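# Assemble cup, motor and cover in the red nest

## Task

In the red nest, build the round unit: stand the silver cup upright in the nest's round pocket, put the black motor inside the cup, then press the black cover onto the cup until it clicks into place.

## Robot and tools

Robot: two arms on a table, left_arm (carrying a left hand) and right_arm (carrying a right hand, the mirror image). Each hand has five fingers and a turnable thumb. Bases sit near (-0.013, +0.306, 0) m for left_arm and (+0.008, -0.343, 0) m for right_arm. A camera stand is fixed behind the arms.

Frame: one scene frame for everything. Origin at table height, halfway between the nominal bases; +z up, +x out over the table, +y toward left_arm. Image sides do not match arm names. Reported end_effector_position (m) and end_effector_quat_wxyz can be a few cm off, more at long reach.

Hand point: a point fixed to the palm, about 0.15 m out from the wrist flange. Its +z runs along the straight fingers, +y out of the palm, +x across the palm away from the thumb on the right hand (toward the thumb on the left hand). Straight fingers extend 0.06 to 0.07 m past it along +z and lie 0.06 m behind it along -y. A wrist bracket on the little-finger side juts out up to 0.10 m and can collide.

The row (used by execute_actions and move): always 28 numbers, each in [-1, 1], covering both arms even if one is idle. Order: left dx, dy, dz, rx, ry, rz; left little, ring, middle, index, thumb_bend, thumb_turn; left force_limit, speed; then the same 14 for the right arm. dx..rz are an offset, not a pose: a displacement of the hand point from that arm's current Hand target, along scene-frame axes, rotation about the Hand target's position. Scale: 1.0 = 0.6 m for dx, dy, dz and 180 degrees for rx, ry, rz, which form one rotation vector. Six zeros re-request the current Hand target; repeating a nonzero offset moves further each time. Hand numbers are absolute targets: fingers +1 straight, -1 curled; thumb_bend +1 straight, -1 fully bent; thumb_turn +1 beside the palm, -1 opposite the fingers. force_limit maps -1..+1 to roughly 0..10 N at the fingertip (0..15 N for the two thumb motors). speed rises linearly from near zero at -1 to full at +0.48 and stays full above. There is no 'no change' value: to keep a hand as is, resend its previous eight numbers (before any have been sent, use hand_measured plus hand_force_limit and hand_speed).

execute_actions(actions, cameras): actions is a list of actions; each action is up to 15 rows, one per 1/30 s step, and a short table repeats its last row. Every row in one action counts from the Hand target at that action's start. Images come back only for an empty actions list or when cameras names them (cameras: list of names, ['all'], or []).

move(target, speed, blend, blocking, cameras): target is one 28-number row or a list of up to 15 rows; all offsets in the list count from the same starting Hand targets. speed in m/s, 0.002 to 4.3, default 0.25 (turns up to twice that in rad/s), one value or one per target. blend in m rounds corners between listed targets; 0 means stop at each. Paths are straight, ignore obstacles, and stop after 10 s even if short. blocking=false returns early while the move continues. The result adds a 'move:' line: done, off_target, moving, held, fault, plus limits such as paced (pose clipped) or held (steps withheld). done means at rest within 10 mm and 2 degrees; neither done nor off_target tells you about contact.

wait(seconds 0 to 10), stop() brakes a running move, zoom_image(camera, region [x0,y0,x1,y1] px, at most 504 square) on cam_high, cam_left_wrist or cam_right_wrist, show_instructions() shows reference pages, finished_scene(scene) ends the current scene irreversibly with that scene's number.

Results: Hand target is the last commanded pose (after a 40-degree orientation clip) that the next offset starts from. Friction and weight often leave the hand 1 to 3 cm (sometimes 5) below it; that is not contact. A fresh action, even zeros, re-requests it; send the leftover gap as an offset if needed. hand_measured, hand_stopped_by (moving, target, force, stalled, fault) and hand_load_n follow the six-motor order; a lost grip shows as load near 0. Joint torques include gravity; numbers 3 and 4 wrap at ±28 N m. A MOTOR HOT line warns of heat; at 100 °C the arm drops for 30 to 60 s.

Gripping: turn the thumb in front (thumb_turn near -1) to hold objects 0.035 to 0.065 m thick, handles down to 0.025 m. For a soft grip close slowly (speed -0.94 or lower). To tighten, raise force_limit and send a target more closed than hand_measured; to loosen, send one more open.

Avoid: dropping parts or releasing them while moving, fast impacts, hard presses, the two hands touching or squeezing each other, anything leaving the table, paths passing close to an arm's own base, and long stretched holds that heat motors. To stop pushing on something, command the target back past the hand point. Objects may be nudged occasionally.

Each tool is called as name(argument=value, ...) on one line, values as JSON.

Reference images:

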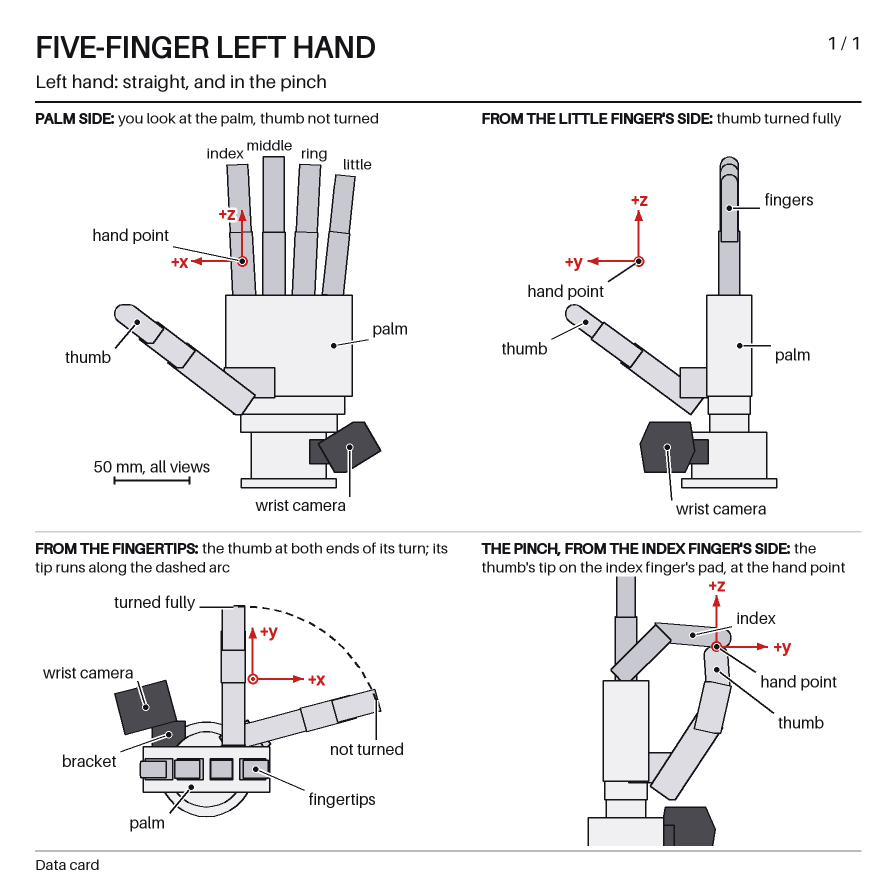

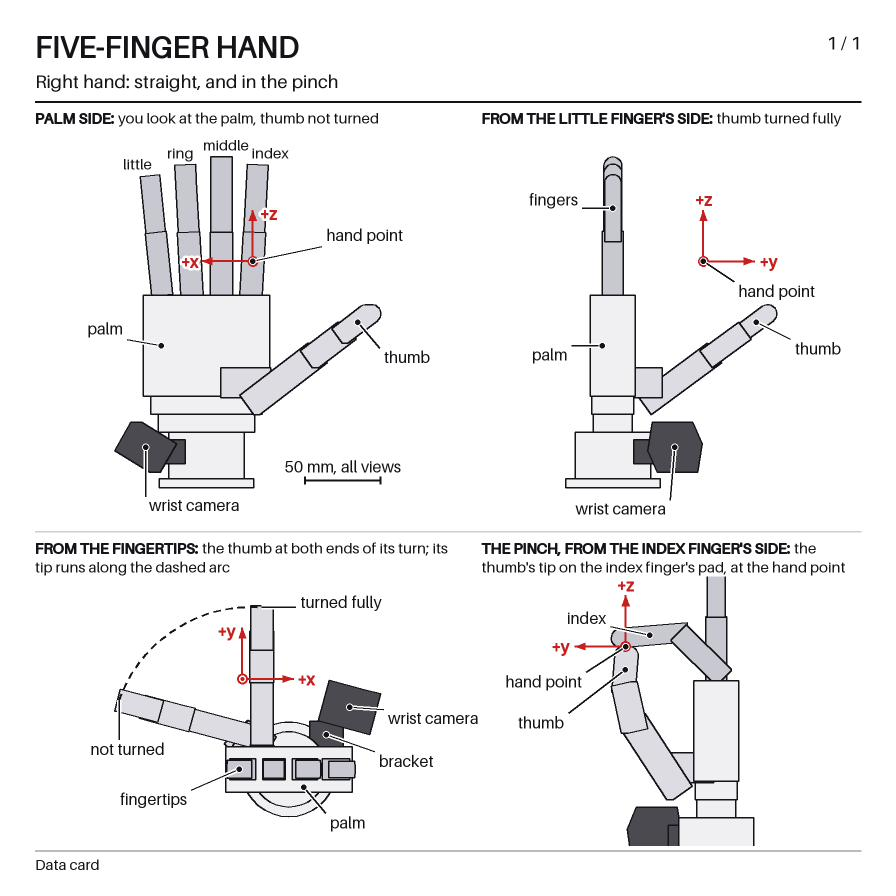

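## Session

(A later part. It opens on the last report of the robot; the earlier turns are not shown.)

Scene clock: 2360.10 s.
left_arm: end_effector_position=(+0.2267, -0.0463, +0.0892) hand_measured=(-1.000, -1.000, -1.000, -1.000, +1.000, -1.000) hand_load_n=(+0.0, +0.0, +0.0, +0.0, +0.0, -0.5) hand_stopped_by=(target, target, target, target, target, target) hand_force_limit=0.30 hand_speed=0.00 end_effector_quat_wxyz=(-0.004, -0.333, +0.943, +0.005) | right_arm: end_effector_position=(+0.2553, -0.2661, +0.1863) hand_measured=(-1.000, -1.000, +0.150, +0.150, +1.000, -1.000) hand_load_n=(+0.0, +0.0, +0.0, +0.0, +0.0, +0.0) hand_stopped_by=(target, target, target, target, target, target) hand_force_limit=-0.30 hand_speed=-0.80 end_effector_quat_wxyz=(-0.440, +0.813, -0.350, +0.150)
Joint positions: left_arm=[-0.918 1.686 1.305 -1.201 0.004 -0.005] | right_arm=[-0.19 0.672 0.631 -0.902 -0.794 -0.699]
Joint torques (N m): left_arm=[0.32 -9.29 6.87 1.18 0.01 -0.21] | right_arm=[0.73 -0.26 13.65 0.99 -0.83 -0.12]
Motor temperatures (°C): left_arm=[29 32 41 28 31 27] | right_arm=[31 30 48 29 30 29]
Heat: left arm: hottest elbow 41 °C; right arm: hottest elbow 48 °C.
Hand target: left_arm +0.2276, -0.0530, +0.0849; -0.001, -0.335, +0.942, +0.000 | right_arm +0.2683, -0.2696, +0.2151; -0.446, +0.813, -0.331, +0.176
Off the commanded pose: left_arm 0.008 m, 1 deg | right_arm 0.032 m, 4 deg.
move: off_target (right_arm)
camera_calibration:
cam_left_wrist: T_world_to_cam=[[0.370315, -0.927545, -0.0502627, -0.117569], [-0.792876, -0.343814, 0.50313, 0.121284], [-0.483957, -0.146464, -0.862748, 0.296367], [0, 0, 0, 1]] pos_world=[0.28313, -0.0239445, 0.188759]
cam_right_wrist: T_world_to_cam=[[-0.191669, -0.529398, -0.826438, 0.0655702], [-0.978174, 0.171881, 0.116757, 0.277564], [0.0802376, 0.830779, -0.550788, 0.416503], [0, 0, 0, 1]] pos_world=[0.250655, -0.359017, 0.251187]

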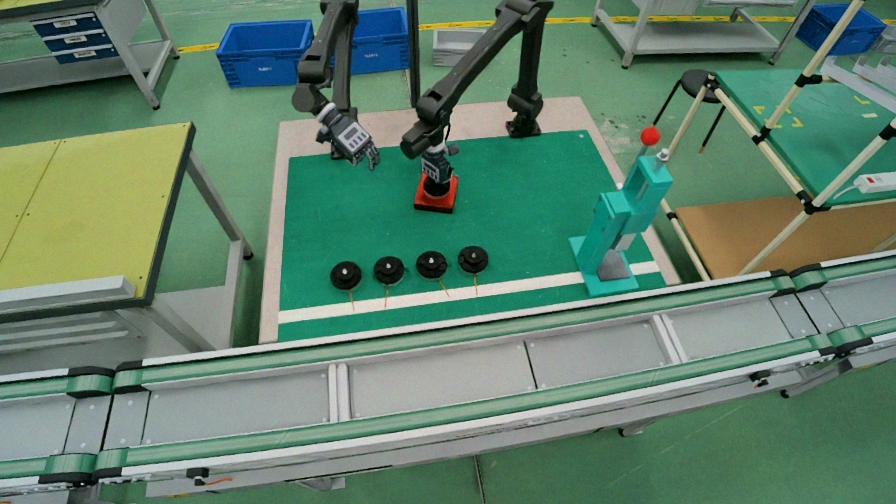

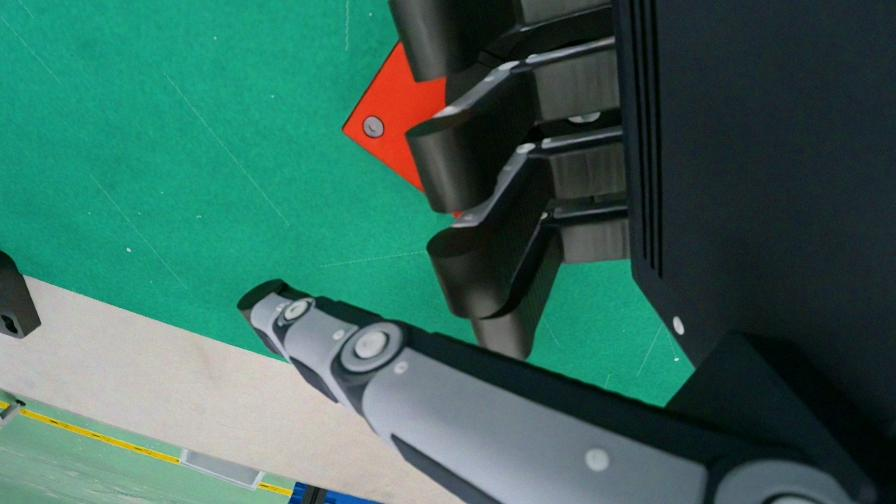

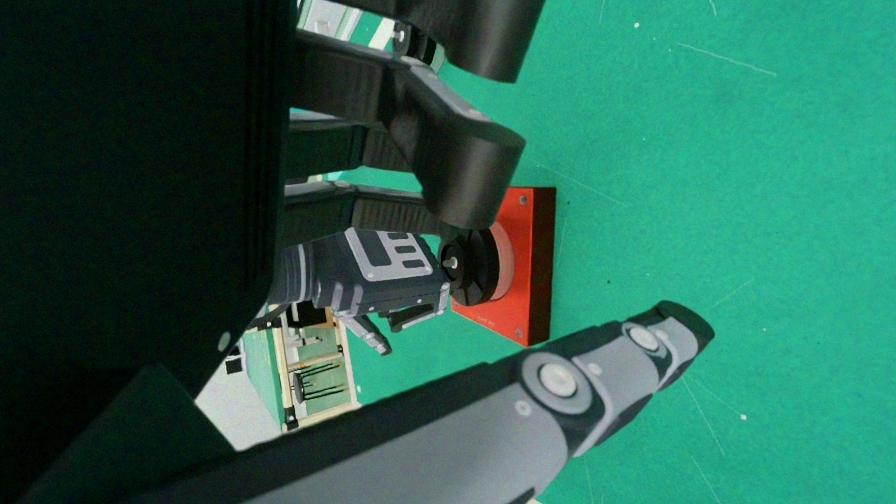

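move(target=[[0,0,-0.05,0,0,0,-1,-1,-1,-1,1,-1,0.3,0, 0,0,0,0,0,0,-1,-1,0.15,0.15,1,-1,-0.3,-0.8]], speed=0.06)

move(target=[[-0.005,0.006,-0.05,0,0,0,-1,-1,-1,-1,1,-1,0.3,0, 0,0,0,0,0,0,-1,-1,0.15,0.15,1,-1,-0.3,-0.8]], speed=0.06, cameras=["cam_right_wrist"])

zoom_image(camera="cam_right_wrist", region=[420, 210, 530, 320])

Scene clock: 2377.77 s.
left_arm: end_effector_position=(+0.2268, -0.0461, +0.0747) hand_measured=(-1.000, -1.000, -1.000, -1.000, +1.000, -1.000) hand_load_n=(+0.0, +0.0, -1.5, +0.0, +0.0, +0.0) hand_stopped_by=(target, target, target, target, target, target) hand_force_limit=0.30 hand_speed=0.00 end_effector_quat_wxyz=(-0.003, -0.329, +0.944, +0.002) | right_arm: end_effector_position=(+0.2553, -0.2661, +0.1863) hand_measured=(-1.000, -1.000, +0.150, +0.150, +1.000, -1.000) hand_load_n=(+0.0, +0.0, +0.0, +0.0, +0.0, +0.0) hand_stopped_by=(target, target, target, target, target, target) hand_force_limit=-0.30 hand_speed=-0.80 end_effector_quat_wxyz=(-0.440, +0.813, -0.350, +0.150)
Joint positions: left_arm=[-0.918 1.697 1.279 -1.158 0.005 0.003] | right_arm=[-0.19 0.672 0.631 -0.902 -0.794 -0.699]
Joint torques (N m): left_arm=[0.09 -8.29 5.5 2.3 -0.04 -0.21] | right_arm=[0.67 -0.26 13.67 0.99 -0.83 -0.12]
Heat: left arm: hottest elbow 41 °C; right arm: hottest elbow 48 °C.
Hand target: left_arm +0.2276, -0.0530, +0.0549; -0.001, -0.335, +0.942, +0.000 | right_arm +0.2683, -0.2696, +0.2151; -0.446, +0.813, -0.331, +0.176
Off the commanded pose: left_arm 0.021 m, 1 deg | right_arm 0.032 m, 4 deg.
move: off_target (left_arm, right_arm)

Scene clock: 2378.90 s.
left_arm: end_effector_position=(+0.2271, -0.0465, +0.0715) hand_measured=(-1.000, -1.000, -1.000, -1.000, +1.000, -1.000) hand_load_n=(+0.0, +0.0, -2.5, +0.0, +0.0, +0.0) hand_stopped_by=(target, target, target, target, target, target) hand_force_limit=0.30 hand_speed=0.00 end_effector_quat_wxyz=(+0.004, -0.329, +0.944, -0.020) | right_arm: end_effector_position=(+0.2553, -0.2661, +0.1863) hand_measured=(-1.000, -1.000, +0.150, +0.150, +1.000, -1.000) hand_load_n=(+0.0, +0.0, +0.0, -0.5, +0.0, -0.5) hand_stopped_by=(target, target, target, target, target, target) hand_force_limit=-0.30 hand_speed=-0.80 end_effector_quat_wxyz=(-0.440, +0.813, -0.350, +0.150)
Joint positions: left_arm=[-0.918 1.67 1.24 -1.101 0.005 0.003] | right_arm=[-0.19 0.672 0.631 -0.902 -0.794 -0.699]
Joint torques (N m): left_arm=[0.56 -4.48 4.34 3.06 -0.04 -0.23] | right_arm=[0.73 -0.26 13.68 1.02 -0.83 -0.12]
Heat: left arm: hottest elbow 41 °C; right arm: hottest elbow 48 °C.
Hand target: left_arm +0.2246, -0.0494, +0.0249; -0.001, -0.335, +0.942, +0.000 | right_arm +0.2683, -0.2696, +0.2151; -0.446, +0.813, -0.331, +0.176
Off the commanded pose: left_arm 0.047 m, 3 deg | right_arm 0.032 m, 4 deg.
move: off_target (left_arm, right_arm)
camera_calibration:
cam_right_wrist: T_world_to_cam=[[-0.191669, -0.529398, -0.826438, 0.0655702], [-0.978174, 0.171881, 0.116757, 0.277564], [0.0802376, 0.830779, -0.550788, 0.416503], [0, 0, 0, 1]] pos_world=[0.250655, -0.359017, 0.251187]
Images, in order (width x height): cam_right_wrist 896x504.

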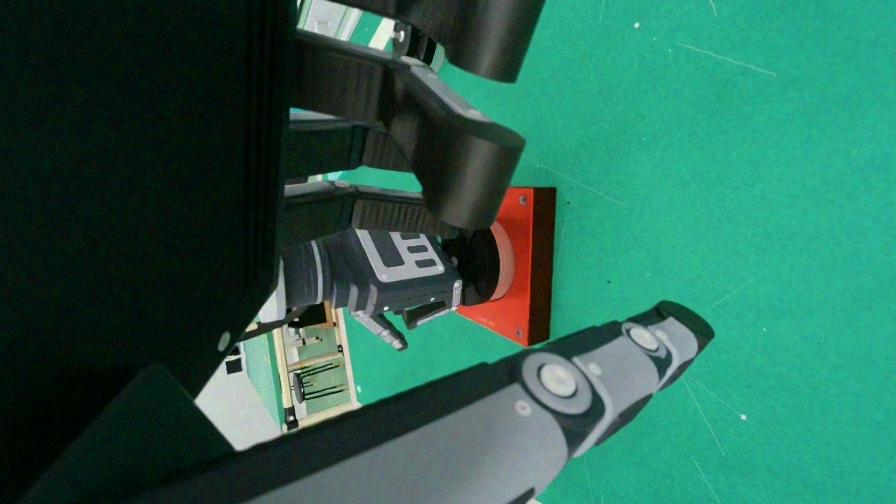

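Scaled by 4.582 from the camera's 896x504 image, which has a finer 1280x720 frame.

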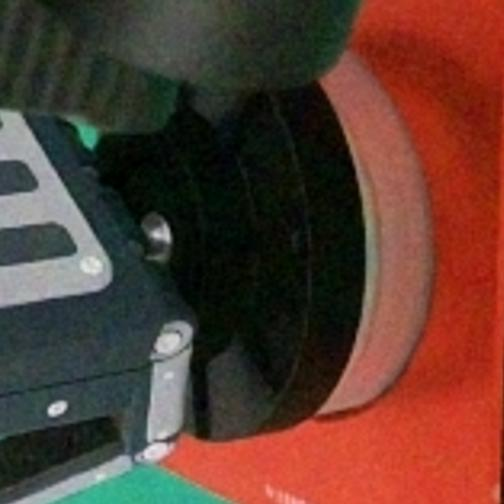

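move(target=[[-0.003,0.003,-0.06,0,0,0,-1,-1,-1,-1,1,-1,0.3,0, 0,0,0,0,0,0,-1,-1,0.15,0.15,1,-1,-0.3,-0.8]], speed=0.06)

move(target=[[-0.003,0.003,-0.06,0,0,0,-1,-1,-1,-1,1,-1,0.3,0, 0,0,0,0,0,0,-1,-1,0.15,0.15,1,-1,-0.3,-0.8]], speed=0.06, cameras=["cam_right_wrist","cam_high"])

zoom_image(camera="cam_right_wrist", region=[420, 210, 530, 320])

Scene clock: 2392.97 s.
left_arm: end_effector_position=(+0.2271, -0.0469, +0.0681) hand_measured=(-1.000, -1.000, -1.000, -1.000, +1.000, -1.000) hand_load_n=(+0.0, +0.0, -3.5, +0.0, +0.0, +0.0) hand_stopped_by=(target, target, target, target, target, target) hand_force_limit=0.30 hand_speed=0.00 end_effector_quat_wxyz=(+0.012, -0.328, +0.943, -0.044) | right_arm: end_effector_position=(+0.2553, -0.2661, +0.1863) hand_measured=(-1.000, -1.000, +0.150, +0.150, +1.000, -1.000) hand_load_n=(+0.0, +0.0, +0.0, +0.0, +0.0, +0.0) hand_stopped_by=(target, target, target, target, target, target) hand_force_limit=-0.30 hand_speed=-0.80 end_effector_quat_wxyz=(-0.440, +0.813, -0.350, +0.150)
Joint positions: left_arm=[-0.918 1.639 1.198 -1.038 0.007 0.003] | right_arm=[-0.19 0.672 0.631 -0.902 -0.794 -0.699]
Joint torques (N m): left_arm=[0.62 -0.44 3.19 3.95 -0.07 -0.21] | right_arm=[0.73 -0.26 13.68 0.99 -0.84 -0.12]
Heat: left arm: hottest elbow 41 °C; right arm: hottest elbow 48 °C.
Hand target: left_arm +0.2228, -0.0476, -0.0111; -0.001, -0.335, +0.942, +0.000 | right_arm +0.2683, -0.2696, +0.2151; -0.446, +0.813, -0.331, +0.176
Off the commanded pose: left_arm 0.079 m, 5 deg | right_arm 0.032 m, 4 deg.
move: off_target (left_arm, right_arm)

Scene clock: 2394.33 s.
left_arm: end_effector_position=(+0.2271, -0.0470, +0.0648) hand_measured=(-1.000, -1.000, -1.000, -1.000, +1.000, -1.000) hand_load_n=(+0.0, -0.5, -5.5, +0.0, +0.0, +0.0) hand_stopped_by=(target, target, target, target, target, target) hand_force_limit=0.30 hand_speed=0.00 end_effector_quat_wxyz=(+0.019, -0.328, +0.942, -0.064) | right_arm: end_effector_position=(+0.2553, -0.2661, +0.1863) hand_measured=(-1.000, -1.000, +0.150, +0.150, +1.000, -1.000) hand_load_n=(+0.0, +0.0, -0.5, +0.0, +0.0, +0.0) hand_stopped_by=(target, target, target, target, target, target) hand_force_limit=-0.30 hand_speed=-0.80 end_effector_quat_wxyz=(-0.440, +0.813, -0.350, +0.150)
Joint positions: left_arm=[-0.918 1.614 1.161 -0.985 0.007 0.003] | right_arm=[-0.19 0.672 0.631 -0.902 -0.794 -0.699]
Joint torques (N m): left_arm=[0.67 2.32 1.88 4.94 -0.12 -0.2] | right_arm=[0.79 -0.21 13.67 0.99 -0.83 -0.12]
Heat: left arm: hottest elbow 41 °C; right arm: hottest elbow 48 °C.
Hand target: left_arm +0.2210, -0.0458, -0.0471; -0.001, -0.335, +0.942, +0.000 | right_arm +0.2683, -0.2696, +0.2151; -0.446, +0.813, -0.331, +0.176
Off the commanded pose: left_arm 0.112 m, 8 deg | right_arm 0.032 m, 4 deg.
move: off_target (left_arm, right_arm)
camera_calibration:
cam_right_wrist: T_world_to_cam=[[-0.191669, -0.529398, -0.826438, 0.0655702], [-0.978174, 0.171881, 0.116757, 0.277564], [0.0802376, 0.830779, -0.550788, 0.416503], [0, 0, 0, 1]] pos_world=[0.250655, -0.359017, 0.251187]
Images, in order (width x height): cam_high 896x504, cam_right_wrist 896x504.

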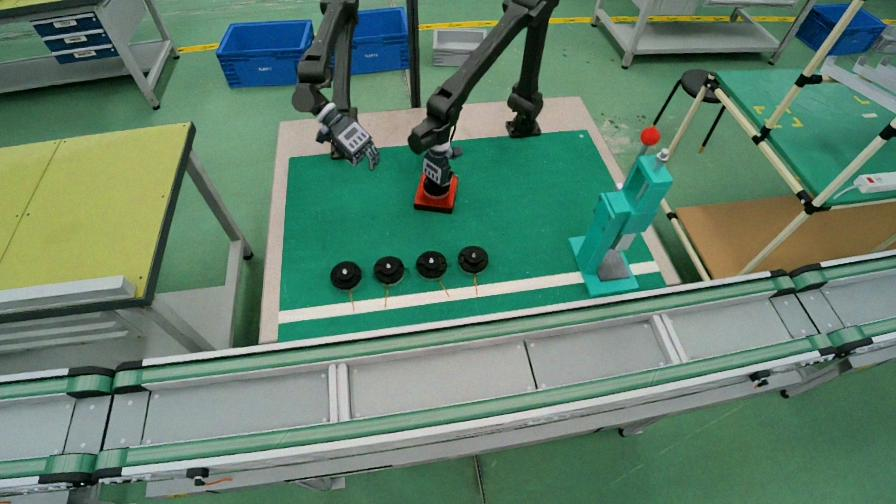

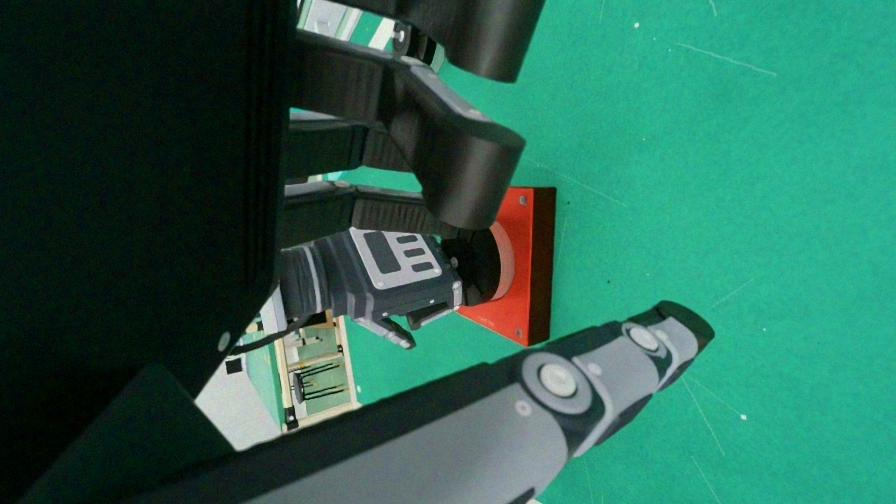

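Scaled by 4.582 from the camera's 896x504 image, which has a finer 1280x720 frame.

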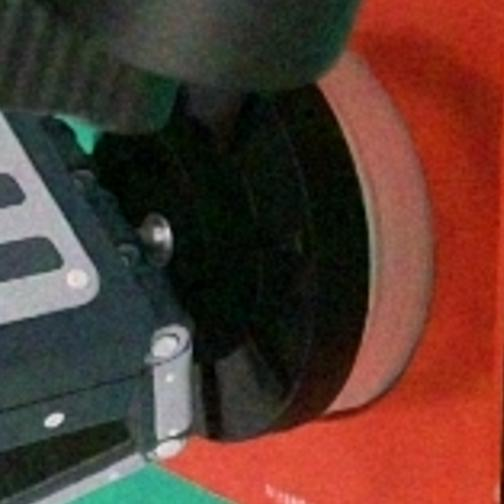

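move(target=[[0.0,0.0,0.215,0,0,0,-1,-1,-1,-1,1,-1,0.3,0, 0,0,0,0,0,0,-1,-1,0.15,0.15,1,-1,-0.3,-0.8],[0.014,-0.02,0.2,0,0,0,-1,-1,-1,-1,1,-1,0.3,0, 0,0,0,0,0,0,-1,-1,0.15,0.15,1,-1,-0.3,-0.8],[0.014,-0.02,0.1,0.017,0.014,0,-1,-1,-1,-1,1,-1,0.3,0, 0,0,0,0,0,0,-1,-1,0.15,0.15,1,-1,-0.3,-0.8]], speed=0.1, cameras=["cam_right_wrist","cam_high"])

zoom_image(camera="cam_right_wrist", region=[420, 210, 530, 320])

zoom_image(camera="cam_high", region=[400, 130, 480, 210])

Scene clock: 2432.40 s.
left_arm: end_effector_position=(+0.2214, -0.0438, +0.0693) hand_measured=(-1.000, -1.000, -1.000, -1.000, +1.000, -1.000) hand_load_n=(+0.0, -5.5, -1.5, +0.0, +0.0, +0.0) hand_stopped_by=(target, target, target, target, target, target) hand_force_limit=0.30 hand_speed=0.00 end_effector_quat_wxyz=(-0.007, -0.331, +0.944, +0.011) | right_arm: end_effector_position=(+0.2553, -0.2661, +0.1863) hand_measured=(-1.000, -1.000, +0.150, +0.150, +1.000, -1.000) hand_load_n=(+0.0, +0.0, +0.0, +0.0, +0.0, +0.0) hand_stopped_by=(target, target, target, target, target, target) hand_force_limit=-0.30 hand_speed=-0.80 end_effector_quat_wxyz=(-0.440, +0.813, -0.350, +0.150)
Joint positions: left_arm=[-0.922 1.705 1.27 -1.161 0.007 -0.006] | right_arm=[-0.19 0.672 0.631 -0.902 -0.794 -0.699]
Joint torques (N m): left_arm=[0.73 -1.73 6.6 3.23 0.01 -0.23] | right_arm=[0.73 -0.26 13.68 0.99 -0.83 -0.12]
Heat: left arm: hottest elbow 40 °C; right arm: hottest elbow 48 °C.
Hand target: left_arm +0.2294, -0.0578, +0.0129; -0.013, -0.335, +0.942, +0.033 | right_arm +0.2683, -0.2696, +0.2151; -0.446, +0.813, -0.331, +0.176
Off the commanded pose: left_arm 0.059 m, 3 deg | right_arm 0.032 m, 4 deg.
move: off_target (left_arm, right_arm)
camera_calibration:
cam_right_wrist: T_world_to_cam=[[-0.191669, -0.529398, -0.826438, 0.0655702], [-0.978174, 0.171881, 0.116757, 0.277564], [0.0802376, 0.830779, -0.550788, 0.416503], [0, 0, 0, 1]] pos_world=[0.250655, -0.359017, 0.251187]
Images, in order (width x height): cam_high 896x504, cam_right_wrist 896x504.

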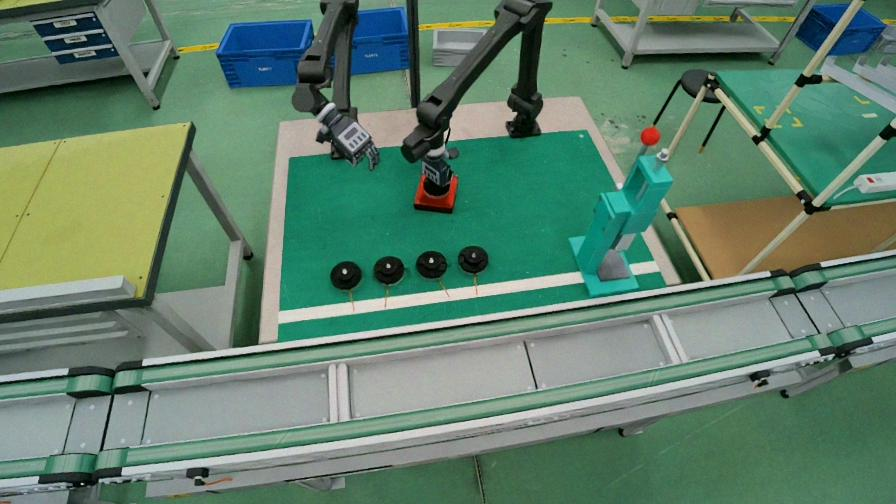

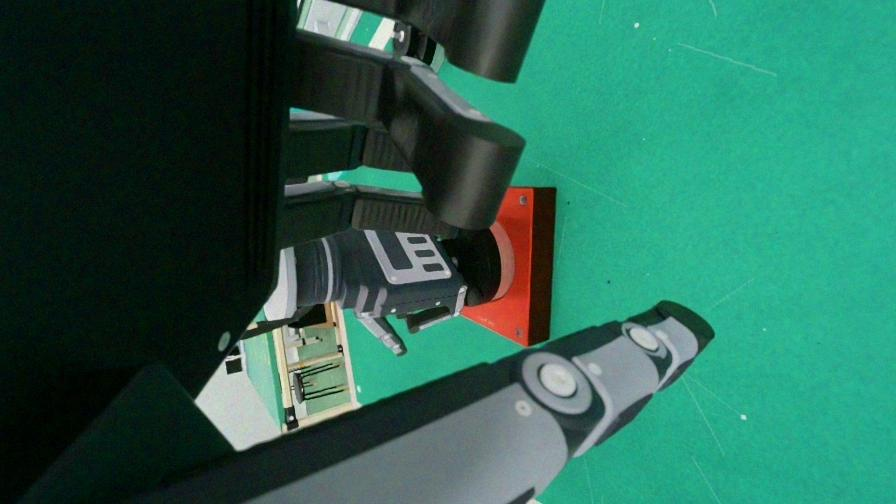

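Scaled by 4.582 from the camera's 896x504 image, which has a finer 1280x720 frame.

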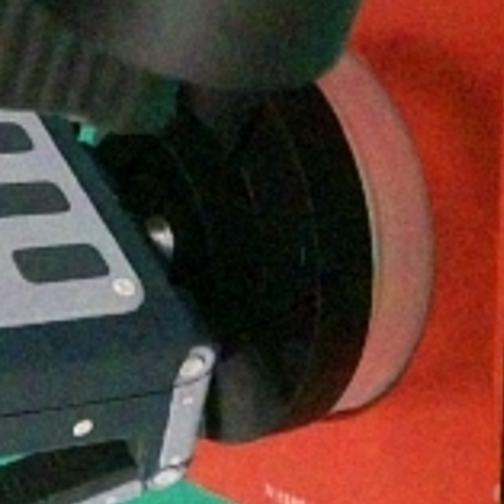

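Scaled by 6.300 from the camera's 896x504 image, which has a finer 1280x720 frame.

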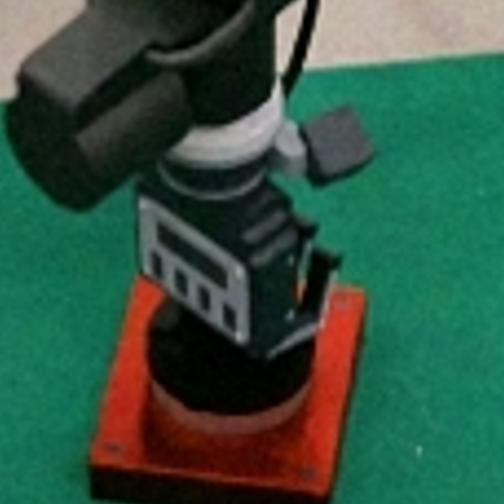

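move(target=[[0.005,-0.006,0.12,0,0,0,-1,-1,-1,-1,1,-1,0.3,0, 0,0,0,0,0,0,-1,-1,0.15,0.15,1,-1,-0.3,-0.8],[0.01,-0.01,0.105,0,0,0,-1,-1,-1,-1,1,-1,0.3,0, 0,0,0,0,0,0,-1,-1,0.15,0.15,1,-1,-0.3,-0.8]], speed=0.1)

Scene clock: 2447.50 s.
left_arm: end_effector_position=(+0.2216, -0.0441, +0.0754) hand_measured=(-1.000, -1.000, -1.000, -1.000, +1.000, -1.000) hand_load_n=(+0.0, -0.5, +0.0, +0.0, +0.0, +0.0) hand_stopped_by=(target, target, target, target, target, target) hand_force_limit=0.30 hand_speed=0.00 end_effector_quat_wxyz=(-0.020, -0.331, +0.942, +0.049) | right_arm: end_effector_position=(+0.2553, -0.2661, +0.1863) hand_measured=(-1.000, -1.000, +0.150, +0.150, +1.000, -1.000) hand_load_n=(+0.0, +0.0, +0.0, +0.0, +0.0, +0.0) hand_stopped_by=(target, target, target, target, target, target) hand_force_limit=-0.30 hand_speed=-0.80 end_effector_quat_wxyz=(-0.440, +0.813, -0.350, +0.150)
Joint positions: left_arm=[-0.922 1.756 1.339 -1.259 0.007 -0.006] | right_arm=[-0.19 0.672 0.631 -0.902 -0.794 -0.699]
Joint torques (N m): left_arm=[0.38 -8.76 10.14 0.79 0.03 -0.2] | right_arm=[0.73 -0.21 13.7 1.02 -0.84 -0.12]
Heat: left arm: hottest elbow 41 °C; right arm: hottest elbow 48 °C.
Hand target: left_arm +0.2354, -0.0638, +0.0759; -0.013, -0.335, +0.942, +0.033 | right_arm +0.2683, -0.2696, +0.2151; -0.446, +0.813, -0.331, +0.176
Off the commanded pose: left_arm 0.024 m, 2 deg | right_arm 0.032 m, 4 deg.
move: off_target (left_arm, right_arm)

move(target=[[0.0,0.0,0.07,0,0,0,-1,-1,-1,-1,1,-1,0.3,0, 0,0,0,0,0,0,-1,-1,0.15,0.15,1,-1,-0.3,-0.8],[0.0,0.0,0.03,0,0,0,-1,-1,-1,-1,1,-1,0.3,0, 0,0,0,0,0,0,-1,-1,0.15,0.15,1,-1,-0.3,-0.8]], speed=0.1)

Scene clock: 2455.40 s.
left_arm: end_effector_position=(+0.2247, -0.0480, +0.0877) hand_measured=(-1.000, -1.000, -1.000, -1.000, +1.000, -1.000) hand_load_n=(+0.0, +0.0, +0.0, +0.0, +0.0, +0.0) hand_stopped_by=(target, target, target, target, target, target) hand_force_limit=0.30 hand_speed=0.00 end_effector_quat_wxyz=(-0.023, -0.331, +0.942, +0.058) | right_arm: end_effector_position=(+0.2553, -0.2661, +0.1863) hand_measured=(-1.000, -1.000, +0.150, +0.150, +1.000, -1.000) hand_load_n=(+0.0, +0.0, +0.0, +0.0, +0.0, +0.0) hand_stopped_by=(target, target, target, target, target, target) hand_force_limit=-0.30 hand_speed=-0.80 end_effector_quat_wxyz=(-0.440, +0.813, -0.350, +0.150)
Joint positions: left_arm=[-0.922 1.769 1.388 -1.314 0.007 -0.006] | right_arm=[-0.19 0.672 0.631 -0.902 -0.794 -0.699]
Joint torques (N m): left_arm=[1.03 -11.22 8.75 1.09 0.03 -0.21] | right_arm=[0.67 -0.26 13.65 1.01 -0.83 -0.12]
Heat: left arm: hottest elbow 42 °C; right arm: hottest elbow 48 °C.
Hand target: left_arm +0.2354, -0.0638, +0.0939; -0.013, -0.335, +0.942, +0.033 | right_arm +0.2683, -0.2696, +0.2151; -0.446, +0.813, -0.331, +0.176
Off the commanded pose: left_arm 0.020 m, 3 deg | right_arm 0.032 m, 4 deg.
move: off_target (left_arm, right_arm)

move(target=[[0.008,-0.006,-0.02,0,0,0,-1,-1,-1,-1,1,-1,0.3,0, 0,0,0,0,0,0,-1,-1,0.15,0.15,1,-1,-0.3,-0.8],[0.008,-0.006,-0.1,0,0,0,-1,-1,-1,-1,1,-1,0.3,0, 0,0,0,0,0,0,-1,-1,0.15,0.15,1,-1,-0.3,-0.8]], speed=0.08, cameras=["cam_right_wrist","cam_high"])

zoom_image(camera="cam_right_wrist", region=[420, 210, 530, 320])

Scene clock: 2467.10 s.
left_arm: end_effector_position=(+0.2240, -0.0470, +0.0738) hand_measured=(-1.000, -1.000, -1.000, -1.000, +1.000, -1.000) hand_load_n=(+0.0, -4.0, -1.5, +0.0, -0.5, +0.0) hand_stopped_by=(target, target, target, target, target, target) hand_force_limit=0.30 hand_speed=0.00 end_effector_quat_wxyz=(-0.022, -0.331, +0.942, +0.054) | right_arm: end_effector_position=(+0.2553, -0.2661, +0.1863) hand_measured=(-1.000, -1.000, +0.150, +0.150, +1.000, -1.000) hand_load_n=(+0.0, +0.0, +0.0, +0.0, +0.0, +0.0) hand_stopped_by=(target, target, target, target, target, target) hand_force_limit=-0.30 hand_speed=-0.80 end_effector_quat_wxyz=(-0.440, +0.813, -0.350, +0.150)
Joint positions: left_arm=[-0.922 1.774 1.357 -1.27 0.007 -0.006] | right_arm=[-0.19 0.672 0.631 -0.902 -0.794 -0.699]
Joint torques (N m): left_arm=[1.08 -6.36 5.91 4.49 0.01 -0.17] | right_arm=[0.73 -0.26 13.7 0.99 -0.83 -0.12]
Heat: left arm: hottest elbow 42 °C; right arm: hottest elbow 48 °C.
Hand target: left_arm +0.2402, -0.0674, +0.0339; -0.013, -0.335, +0.942, +0.033 | right_arm +0.2683, -0.2696, +0.2151; -0.446, +0.813, -0.331, +0.176
Off the commanded pose: left_arm 0.048 m, 3 deg | right_arm 0.032 m, 4 deg.
move: off_target (left_arm, right_arm)
camera_calibration:
cam_right_wrist: T_world_to_cam=[[-0.191669, -0.529398, -0.826438, 0.0655702], [-0.978174, 0.171881, 0.116757, 0.277564], [0.0802376, 0.830779, -0.550788, 0.416503], [0, 0, 0, 1]] pos_world=[0.250655, -0.359017, 0.251187]
Images, in order (width x height): cam_high 896x504, cam_right_wrist 896x504.

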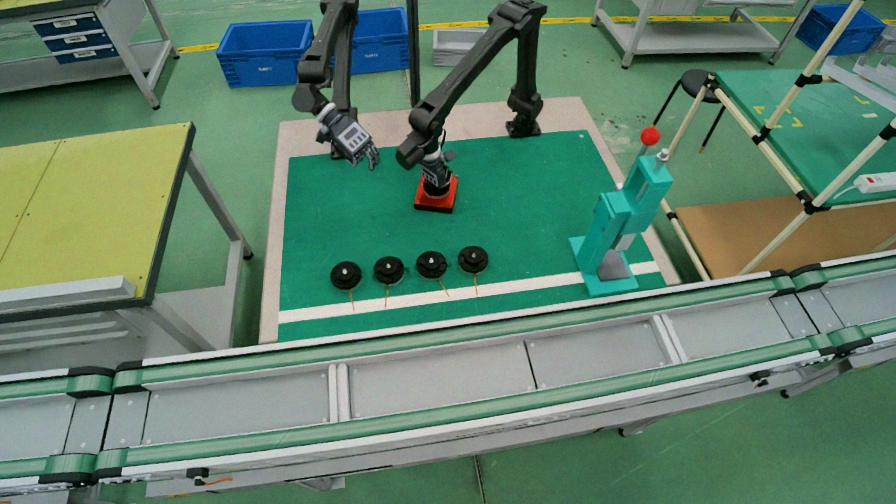

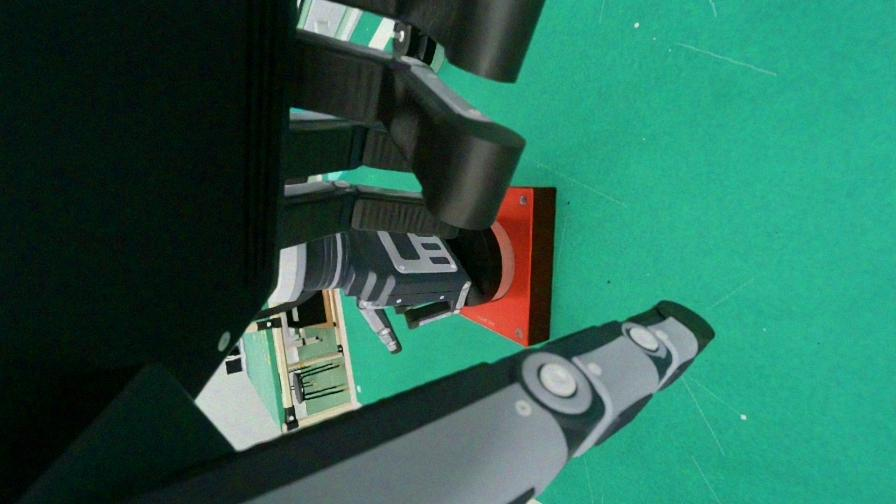

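Scaled by 4.582 from the camera's 896x504 image, which has a finer 1280x720 frame.

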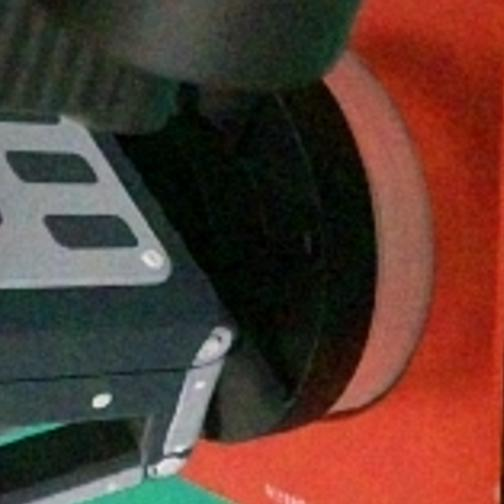

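move(target=[[0.003,-0.003,-0.07,0,0,0,-1,-1,-1,-1,1,-1,0.3,0, 0,0,0,0,0,0,-1,-1,0.15,0.15,1,-1,-0.3,-0.8]], speed=0.08)

move(target=[[0.0,0,-0.07,0,0,0,-1,-1,-1,-1,1,-1,0.3,0, 0,0,0,0,0,0,-1,-1,0.15,0.15,1,-1,-0.3,-0.8]], speed=0.08, cameras=["cam_right_wrist","cam_high"])

zoom_image(camera="cam_right_wrist", region=[420, 210, 530, 320])

Scene clock: 2477.03 s.
left_arm: end_effector_position=(+0.2237, -0.0467, +0.0695) hand_measured=(-1.000, -1.000, -1.000, -1.000, +1.000, -1.000) hand_load_n=(+0.0, -9.0, -1.5, +0.0, +0.0, +0.0) hand_stopped_by=(target, target, target, target, target, target) hand_force_limit=0.30 hand_speed=0.00 end_effector_quat_wxyz=(-0.016, -0.331, +0.943, +0.037) | right_arm: end_effector_position=(+0.2553, -0.2661, +0.1863) hand_measured=(-1.000, -1.000, +0.150, +0.150, +1.000, -1.000) hand_load_n=(+0.0, +0.0, +0.0, +0.0, +0.0, +0.0) hand_stopped_by=(target, target, target, target, target, target) hand_force_limit=-0.30 hand_speed=-0.80 end_effector_quat_wxyz=(-0.440, +0.813, -0.350, +0.150)
Joint positions: left_arm=[-0.922 1.752 1.323 -1.222 0.007 -0.006] | right_arm=[-0.19 0.672 0.631 -0.902 -0.794 -0.699]
Joint torques (N m): left_arm=[1.32 -1.85 4.82 6.26 -0.02 -0.17] | right_arm=[0.79 -0.32 13.68 0.99 -0.83 -0.12]
Heat: left arm: hottest elbow 42 °C; right arm: hottest elbow 48 °C.
Hand target: left_arm +0.2420, -0.0692, -0.0081; -0.013, -0.335, +0.942, +0.033 | right_arm +0.2683, -0.2696, +0.2151; -0.446, +0.813, -0.331, +0.176
Off the commanded pose: left_arm 0.083 m, 1 deg | right_arm 0.032 m, 4 deg.
move: off_target (left_arm, right_arm)

Scene clock: 2478.30 s.
left_arm: end_effector_position=(+0.2240, -0.0471, +0.0671) hand_measured=(-1.000, -1.000, -1.000, -1.000, +1.000, -1.000) hand_load_n=(+0.0, -13.5, -3.5, +0.0, +0.0, +0.0) hand_stopped_by=(target, target, target, target, target, target) hand_force_limit=0.30 hand_speed=0.00 end_effector_quat_wxyz=(-0.009, -0.331, +0.943, +0.016) | right_arm: end_effector_position=(+0.2553, -0.2661, +0.1863) hand_measured=(-1.000, -1.000, +0.150, +0.150, +1.000, -1.000) hand_load_n=(+0.0, +0.0, +0.0, -0.5, +0.0, +0.0) hand_stopped_by=(target, target, target, target, target, target) hand_force_limit=-0.30 hand_speed=-0.80 end_effector_quat_wxyz=(-0.440, +0.813, -0.350, +0.150)
Joint positions: left_arm=[-0.922 1.725 1.288 -1.17 0.007 -0.006] | right_arm=[-0.19 0.672 0.631 -0.902 -0.794 -0.699]
Joint torques (N m): left_arm=[1.32 1.85 3.19 7.66 -0.05 -0.16] | right_arm=[0.73 -0.26 13.65 0.99 -0.83 -0.12]
Heat: left arm: hottest elbow 42 °C; right arm: hottest elbow 48 °C.
Hand target: left_arm +0.2420, -0.0692, -0.0501; -0.013, -0.335, +0.942, +0.033 | right_arm +0.2683, -0.2696, +0.2151; -0.446, +0.813, -0.331, +0.176
Off the commanded pose: left_arm 0.121 m, 2 deg | right_arm 0.032 m, 4 deg.
move: off_target (left_arm, right_arm)
camera_calibration:
cam_right_wrist: T_world_to_cam=[[-0.191669, -0.529398, -0.826438, 0.0655702], [-0.978174, 0.171881, 0.116757, 0.277564], [0.0802376, 0.830779, -0.550788, 0.416503], [0, 0, 0, 1]] pos_world=[0.250655, -0.359017, 0.251187]
Images, in order (width x height): cam_high 896x504, cam_right_wrist 896x504.

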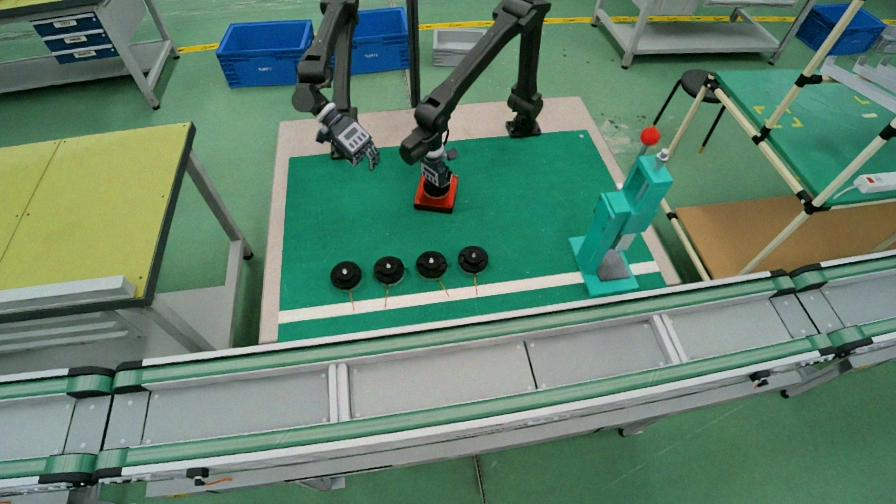

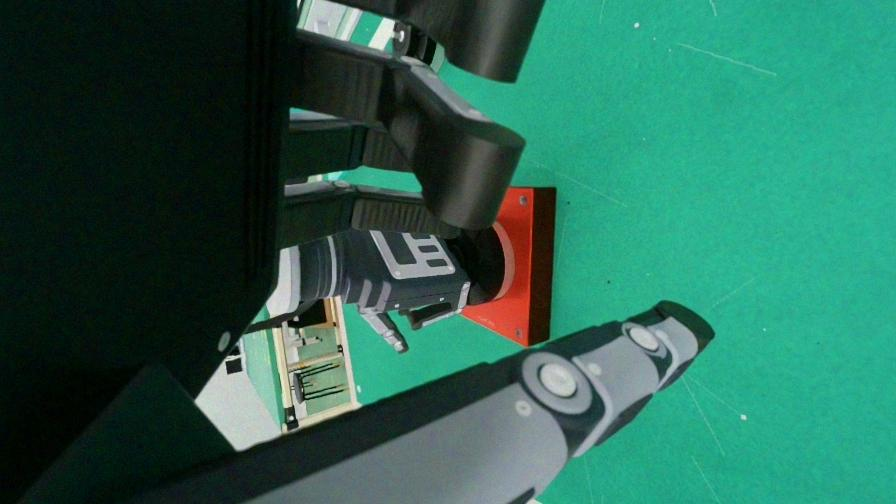

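Scaled by 4.582 from the camera's 896x504 image, which has a finer 1280x720 frame.

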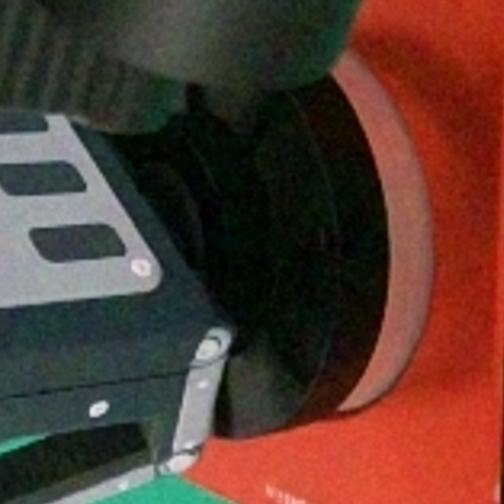

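move(target=[[0.0,0,0.26,0,0,0,-1,-1,-1,-1,1,-1,0.3,0, 0,0,0,0,0,0,-1,-1,0.15,0.15,1,-1,-0.3,-0.8],[-0.06,0.12,0.33,0,0,0,-1,-1,-1,-1,1,-1,0.3,0, 0,0,0,0,0,0,-1,-1,0.15,0.15,1,-1,-0.3,-0.8]], speed=0.12, cameras=["cam_right_wrist","cam_high","cam_left_wrist"])

zoom_image(camera="cam_right_wrist", region=[420, 210, 530, 320])

zoom_image(camera="cam_high", region=[410, 150, 470, 210])

Scene clock: 2490.80 s.
left_arm: end_effector_position=(+0.2018, -0.0008, +0.1308) hand_measured=(-1.000, -1.000, -1.000, -1.000, +1.000, -1.000) hand_load_n=(+0.0, +0.5, +0.5, +0.0, -0.5, +0.0) hand_stopped_by=(target, target, target, target, target, target) hand_force_limit=0.30 hand_speed=0.00 end_effector_quat_wxyz=(-0.016, -0.338, +0.940, +0.045) | right_arm: end_effector_position=(+0.2553, -0.2661, +0.1863) hand_measured=(-1.000, -1.000, +0.150, +0.150, +1.000, -1.000) hand_load_n=(+0.0, +0.0, +0.0, +0.0, +0.0, -0.5) hand_stopped_by=(target, target, target, target, target, target) hand_force_limit=-0.30 hand_speed=-0.80 end_effector_quat_wxyz=(-0.440, +0.813, -0.350, +0.150)
Joint positions: left_arm=[-0.898 1.584 1.274 -1.357 -0.001 0.003] | right_arm=[-0.19 0.672 0.631 -0.902 -0.794 -0.699]
Joint torques (N m): left_arm=[2.2 -10.7 7.8 -0.12 -0.07 0.1] | right_arm=[0.67 -0.26 13.7 0.99 -0.83 -0.12]
Heat: left arm: hottest elbow 42 °C; right arm: hottest elbow 48 °C.
Hand target: left_arm +0.2060, +0.0028, +0.1479; -0.013, -0.335, +0.942, +0.033 | right_arm +0.2683, -0.2696, +0.2151; -0.446, +0.813, -0.331, +0.176
Off the commanded pose: left_arm 0.018 m, 2 deg | right_arm 0.032 m, 4 deg.
move: off_target (left_arm, right_arm)
camera_calibration:
cam_left_wrist: T_world_to_cam=[[0.376813, -0.916863, -0.131809, -0.0547241], [-0.762959, -0.387904, 0.517131, 0.0882789], [-0.525267, -0.0942965, -0.845696, 0.332922], [0, 0, 0, 1]] pos_world=[0.262847, 0.0154626, 0.228686]
cam_right_wrist: T_world_to_cam=[[-0.191669, -0.529398, -0.826438, 0.0655702], [-0.978174, 0.171881, 0.116757, 0.277564], [0.0802376, 0.830779, -0.550788, 0.416503], [0, 0, 0, 1]] pos_world=[0.250655, -0.359017, 0.251187]

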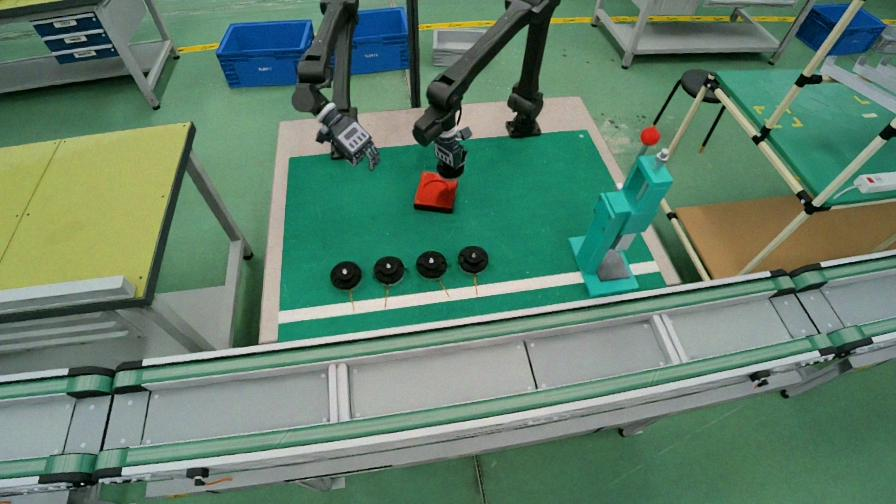

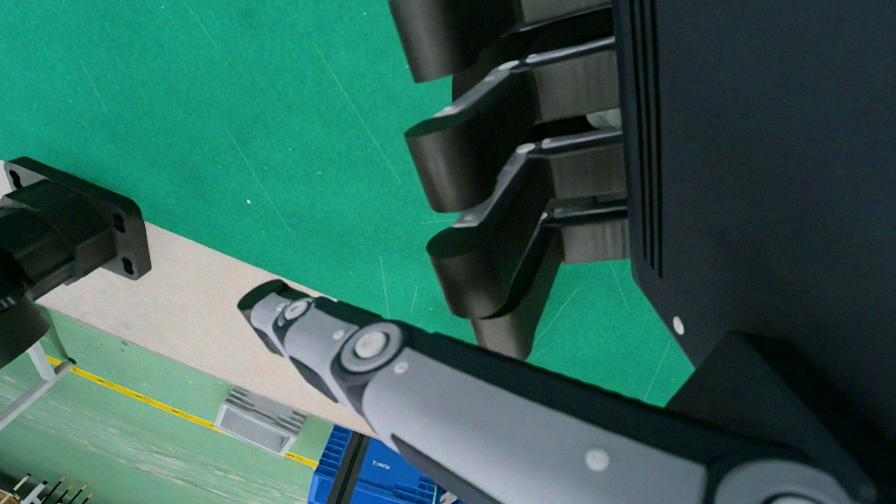

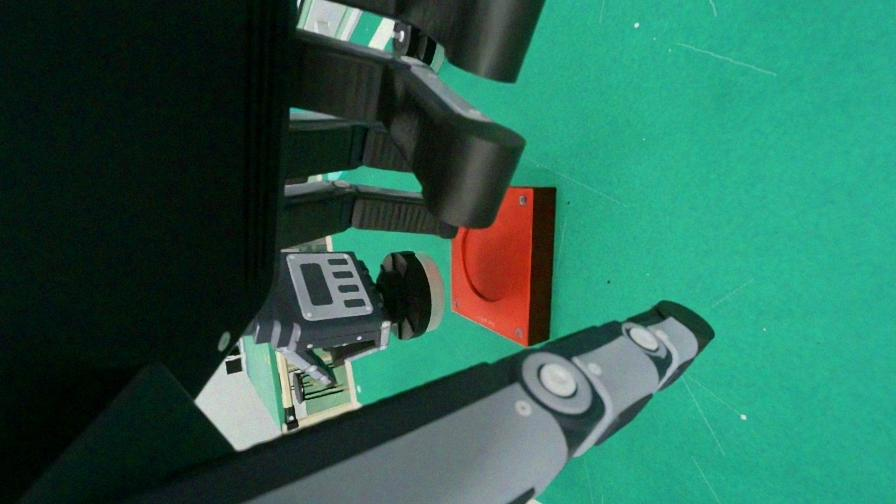

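Scaled by 4.582 from the camera's 896x504 image, which has a finer 1280x720 frame.

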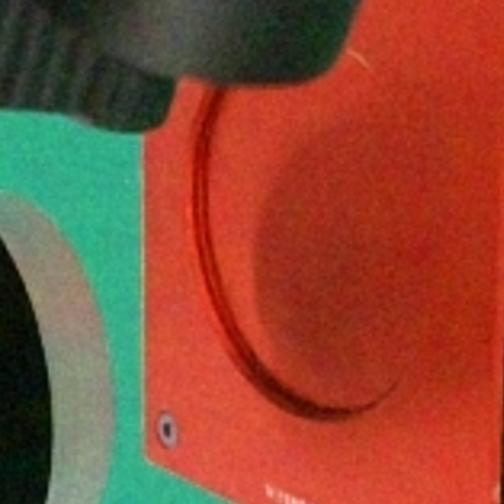

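Scaled by 8.400 from the camera's 896x504 image, which has a finer 1280x720 frame.

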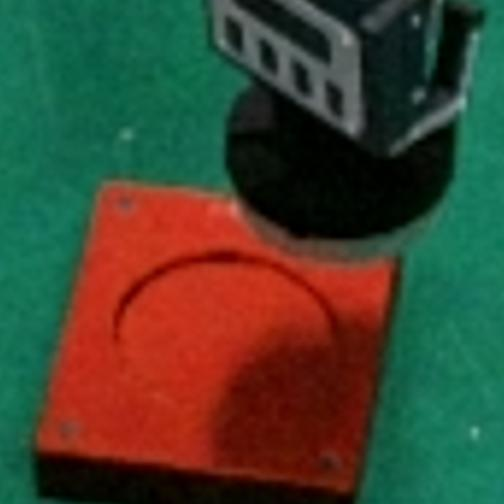

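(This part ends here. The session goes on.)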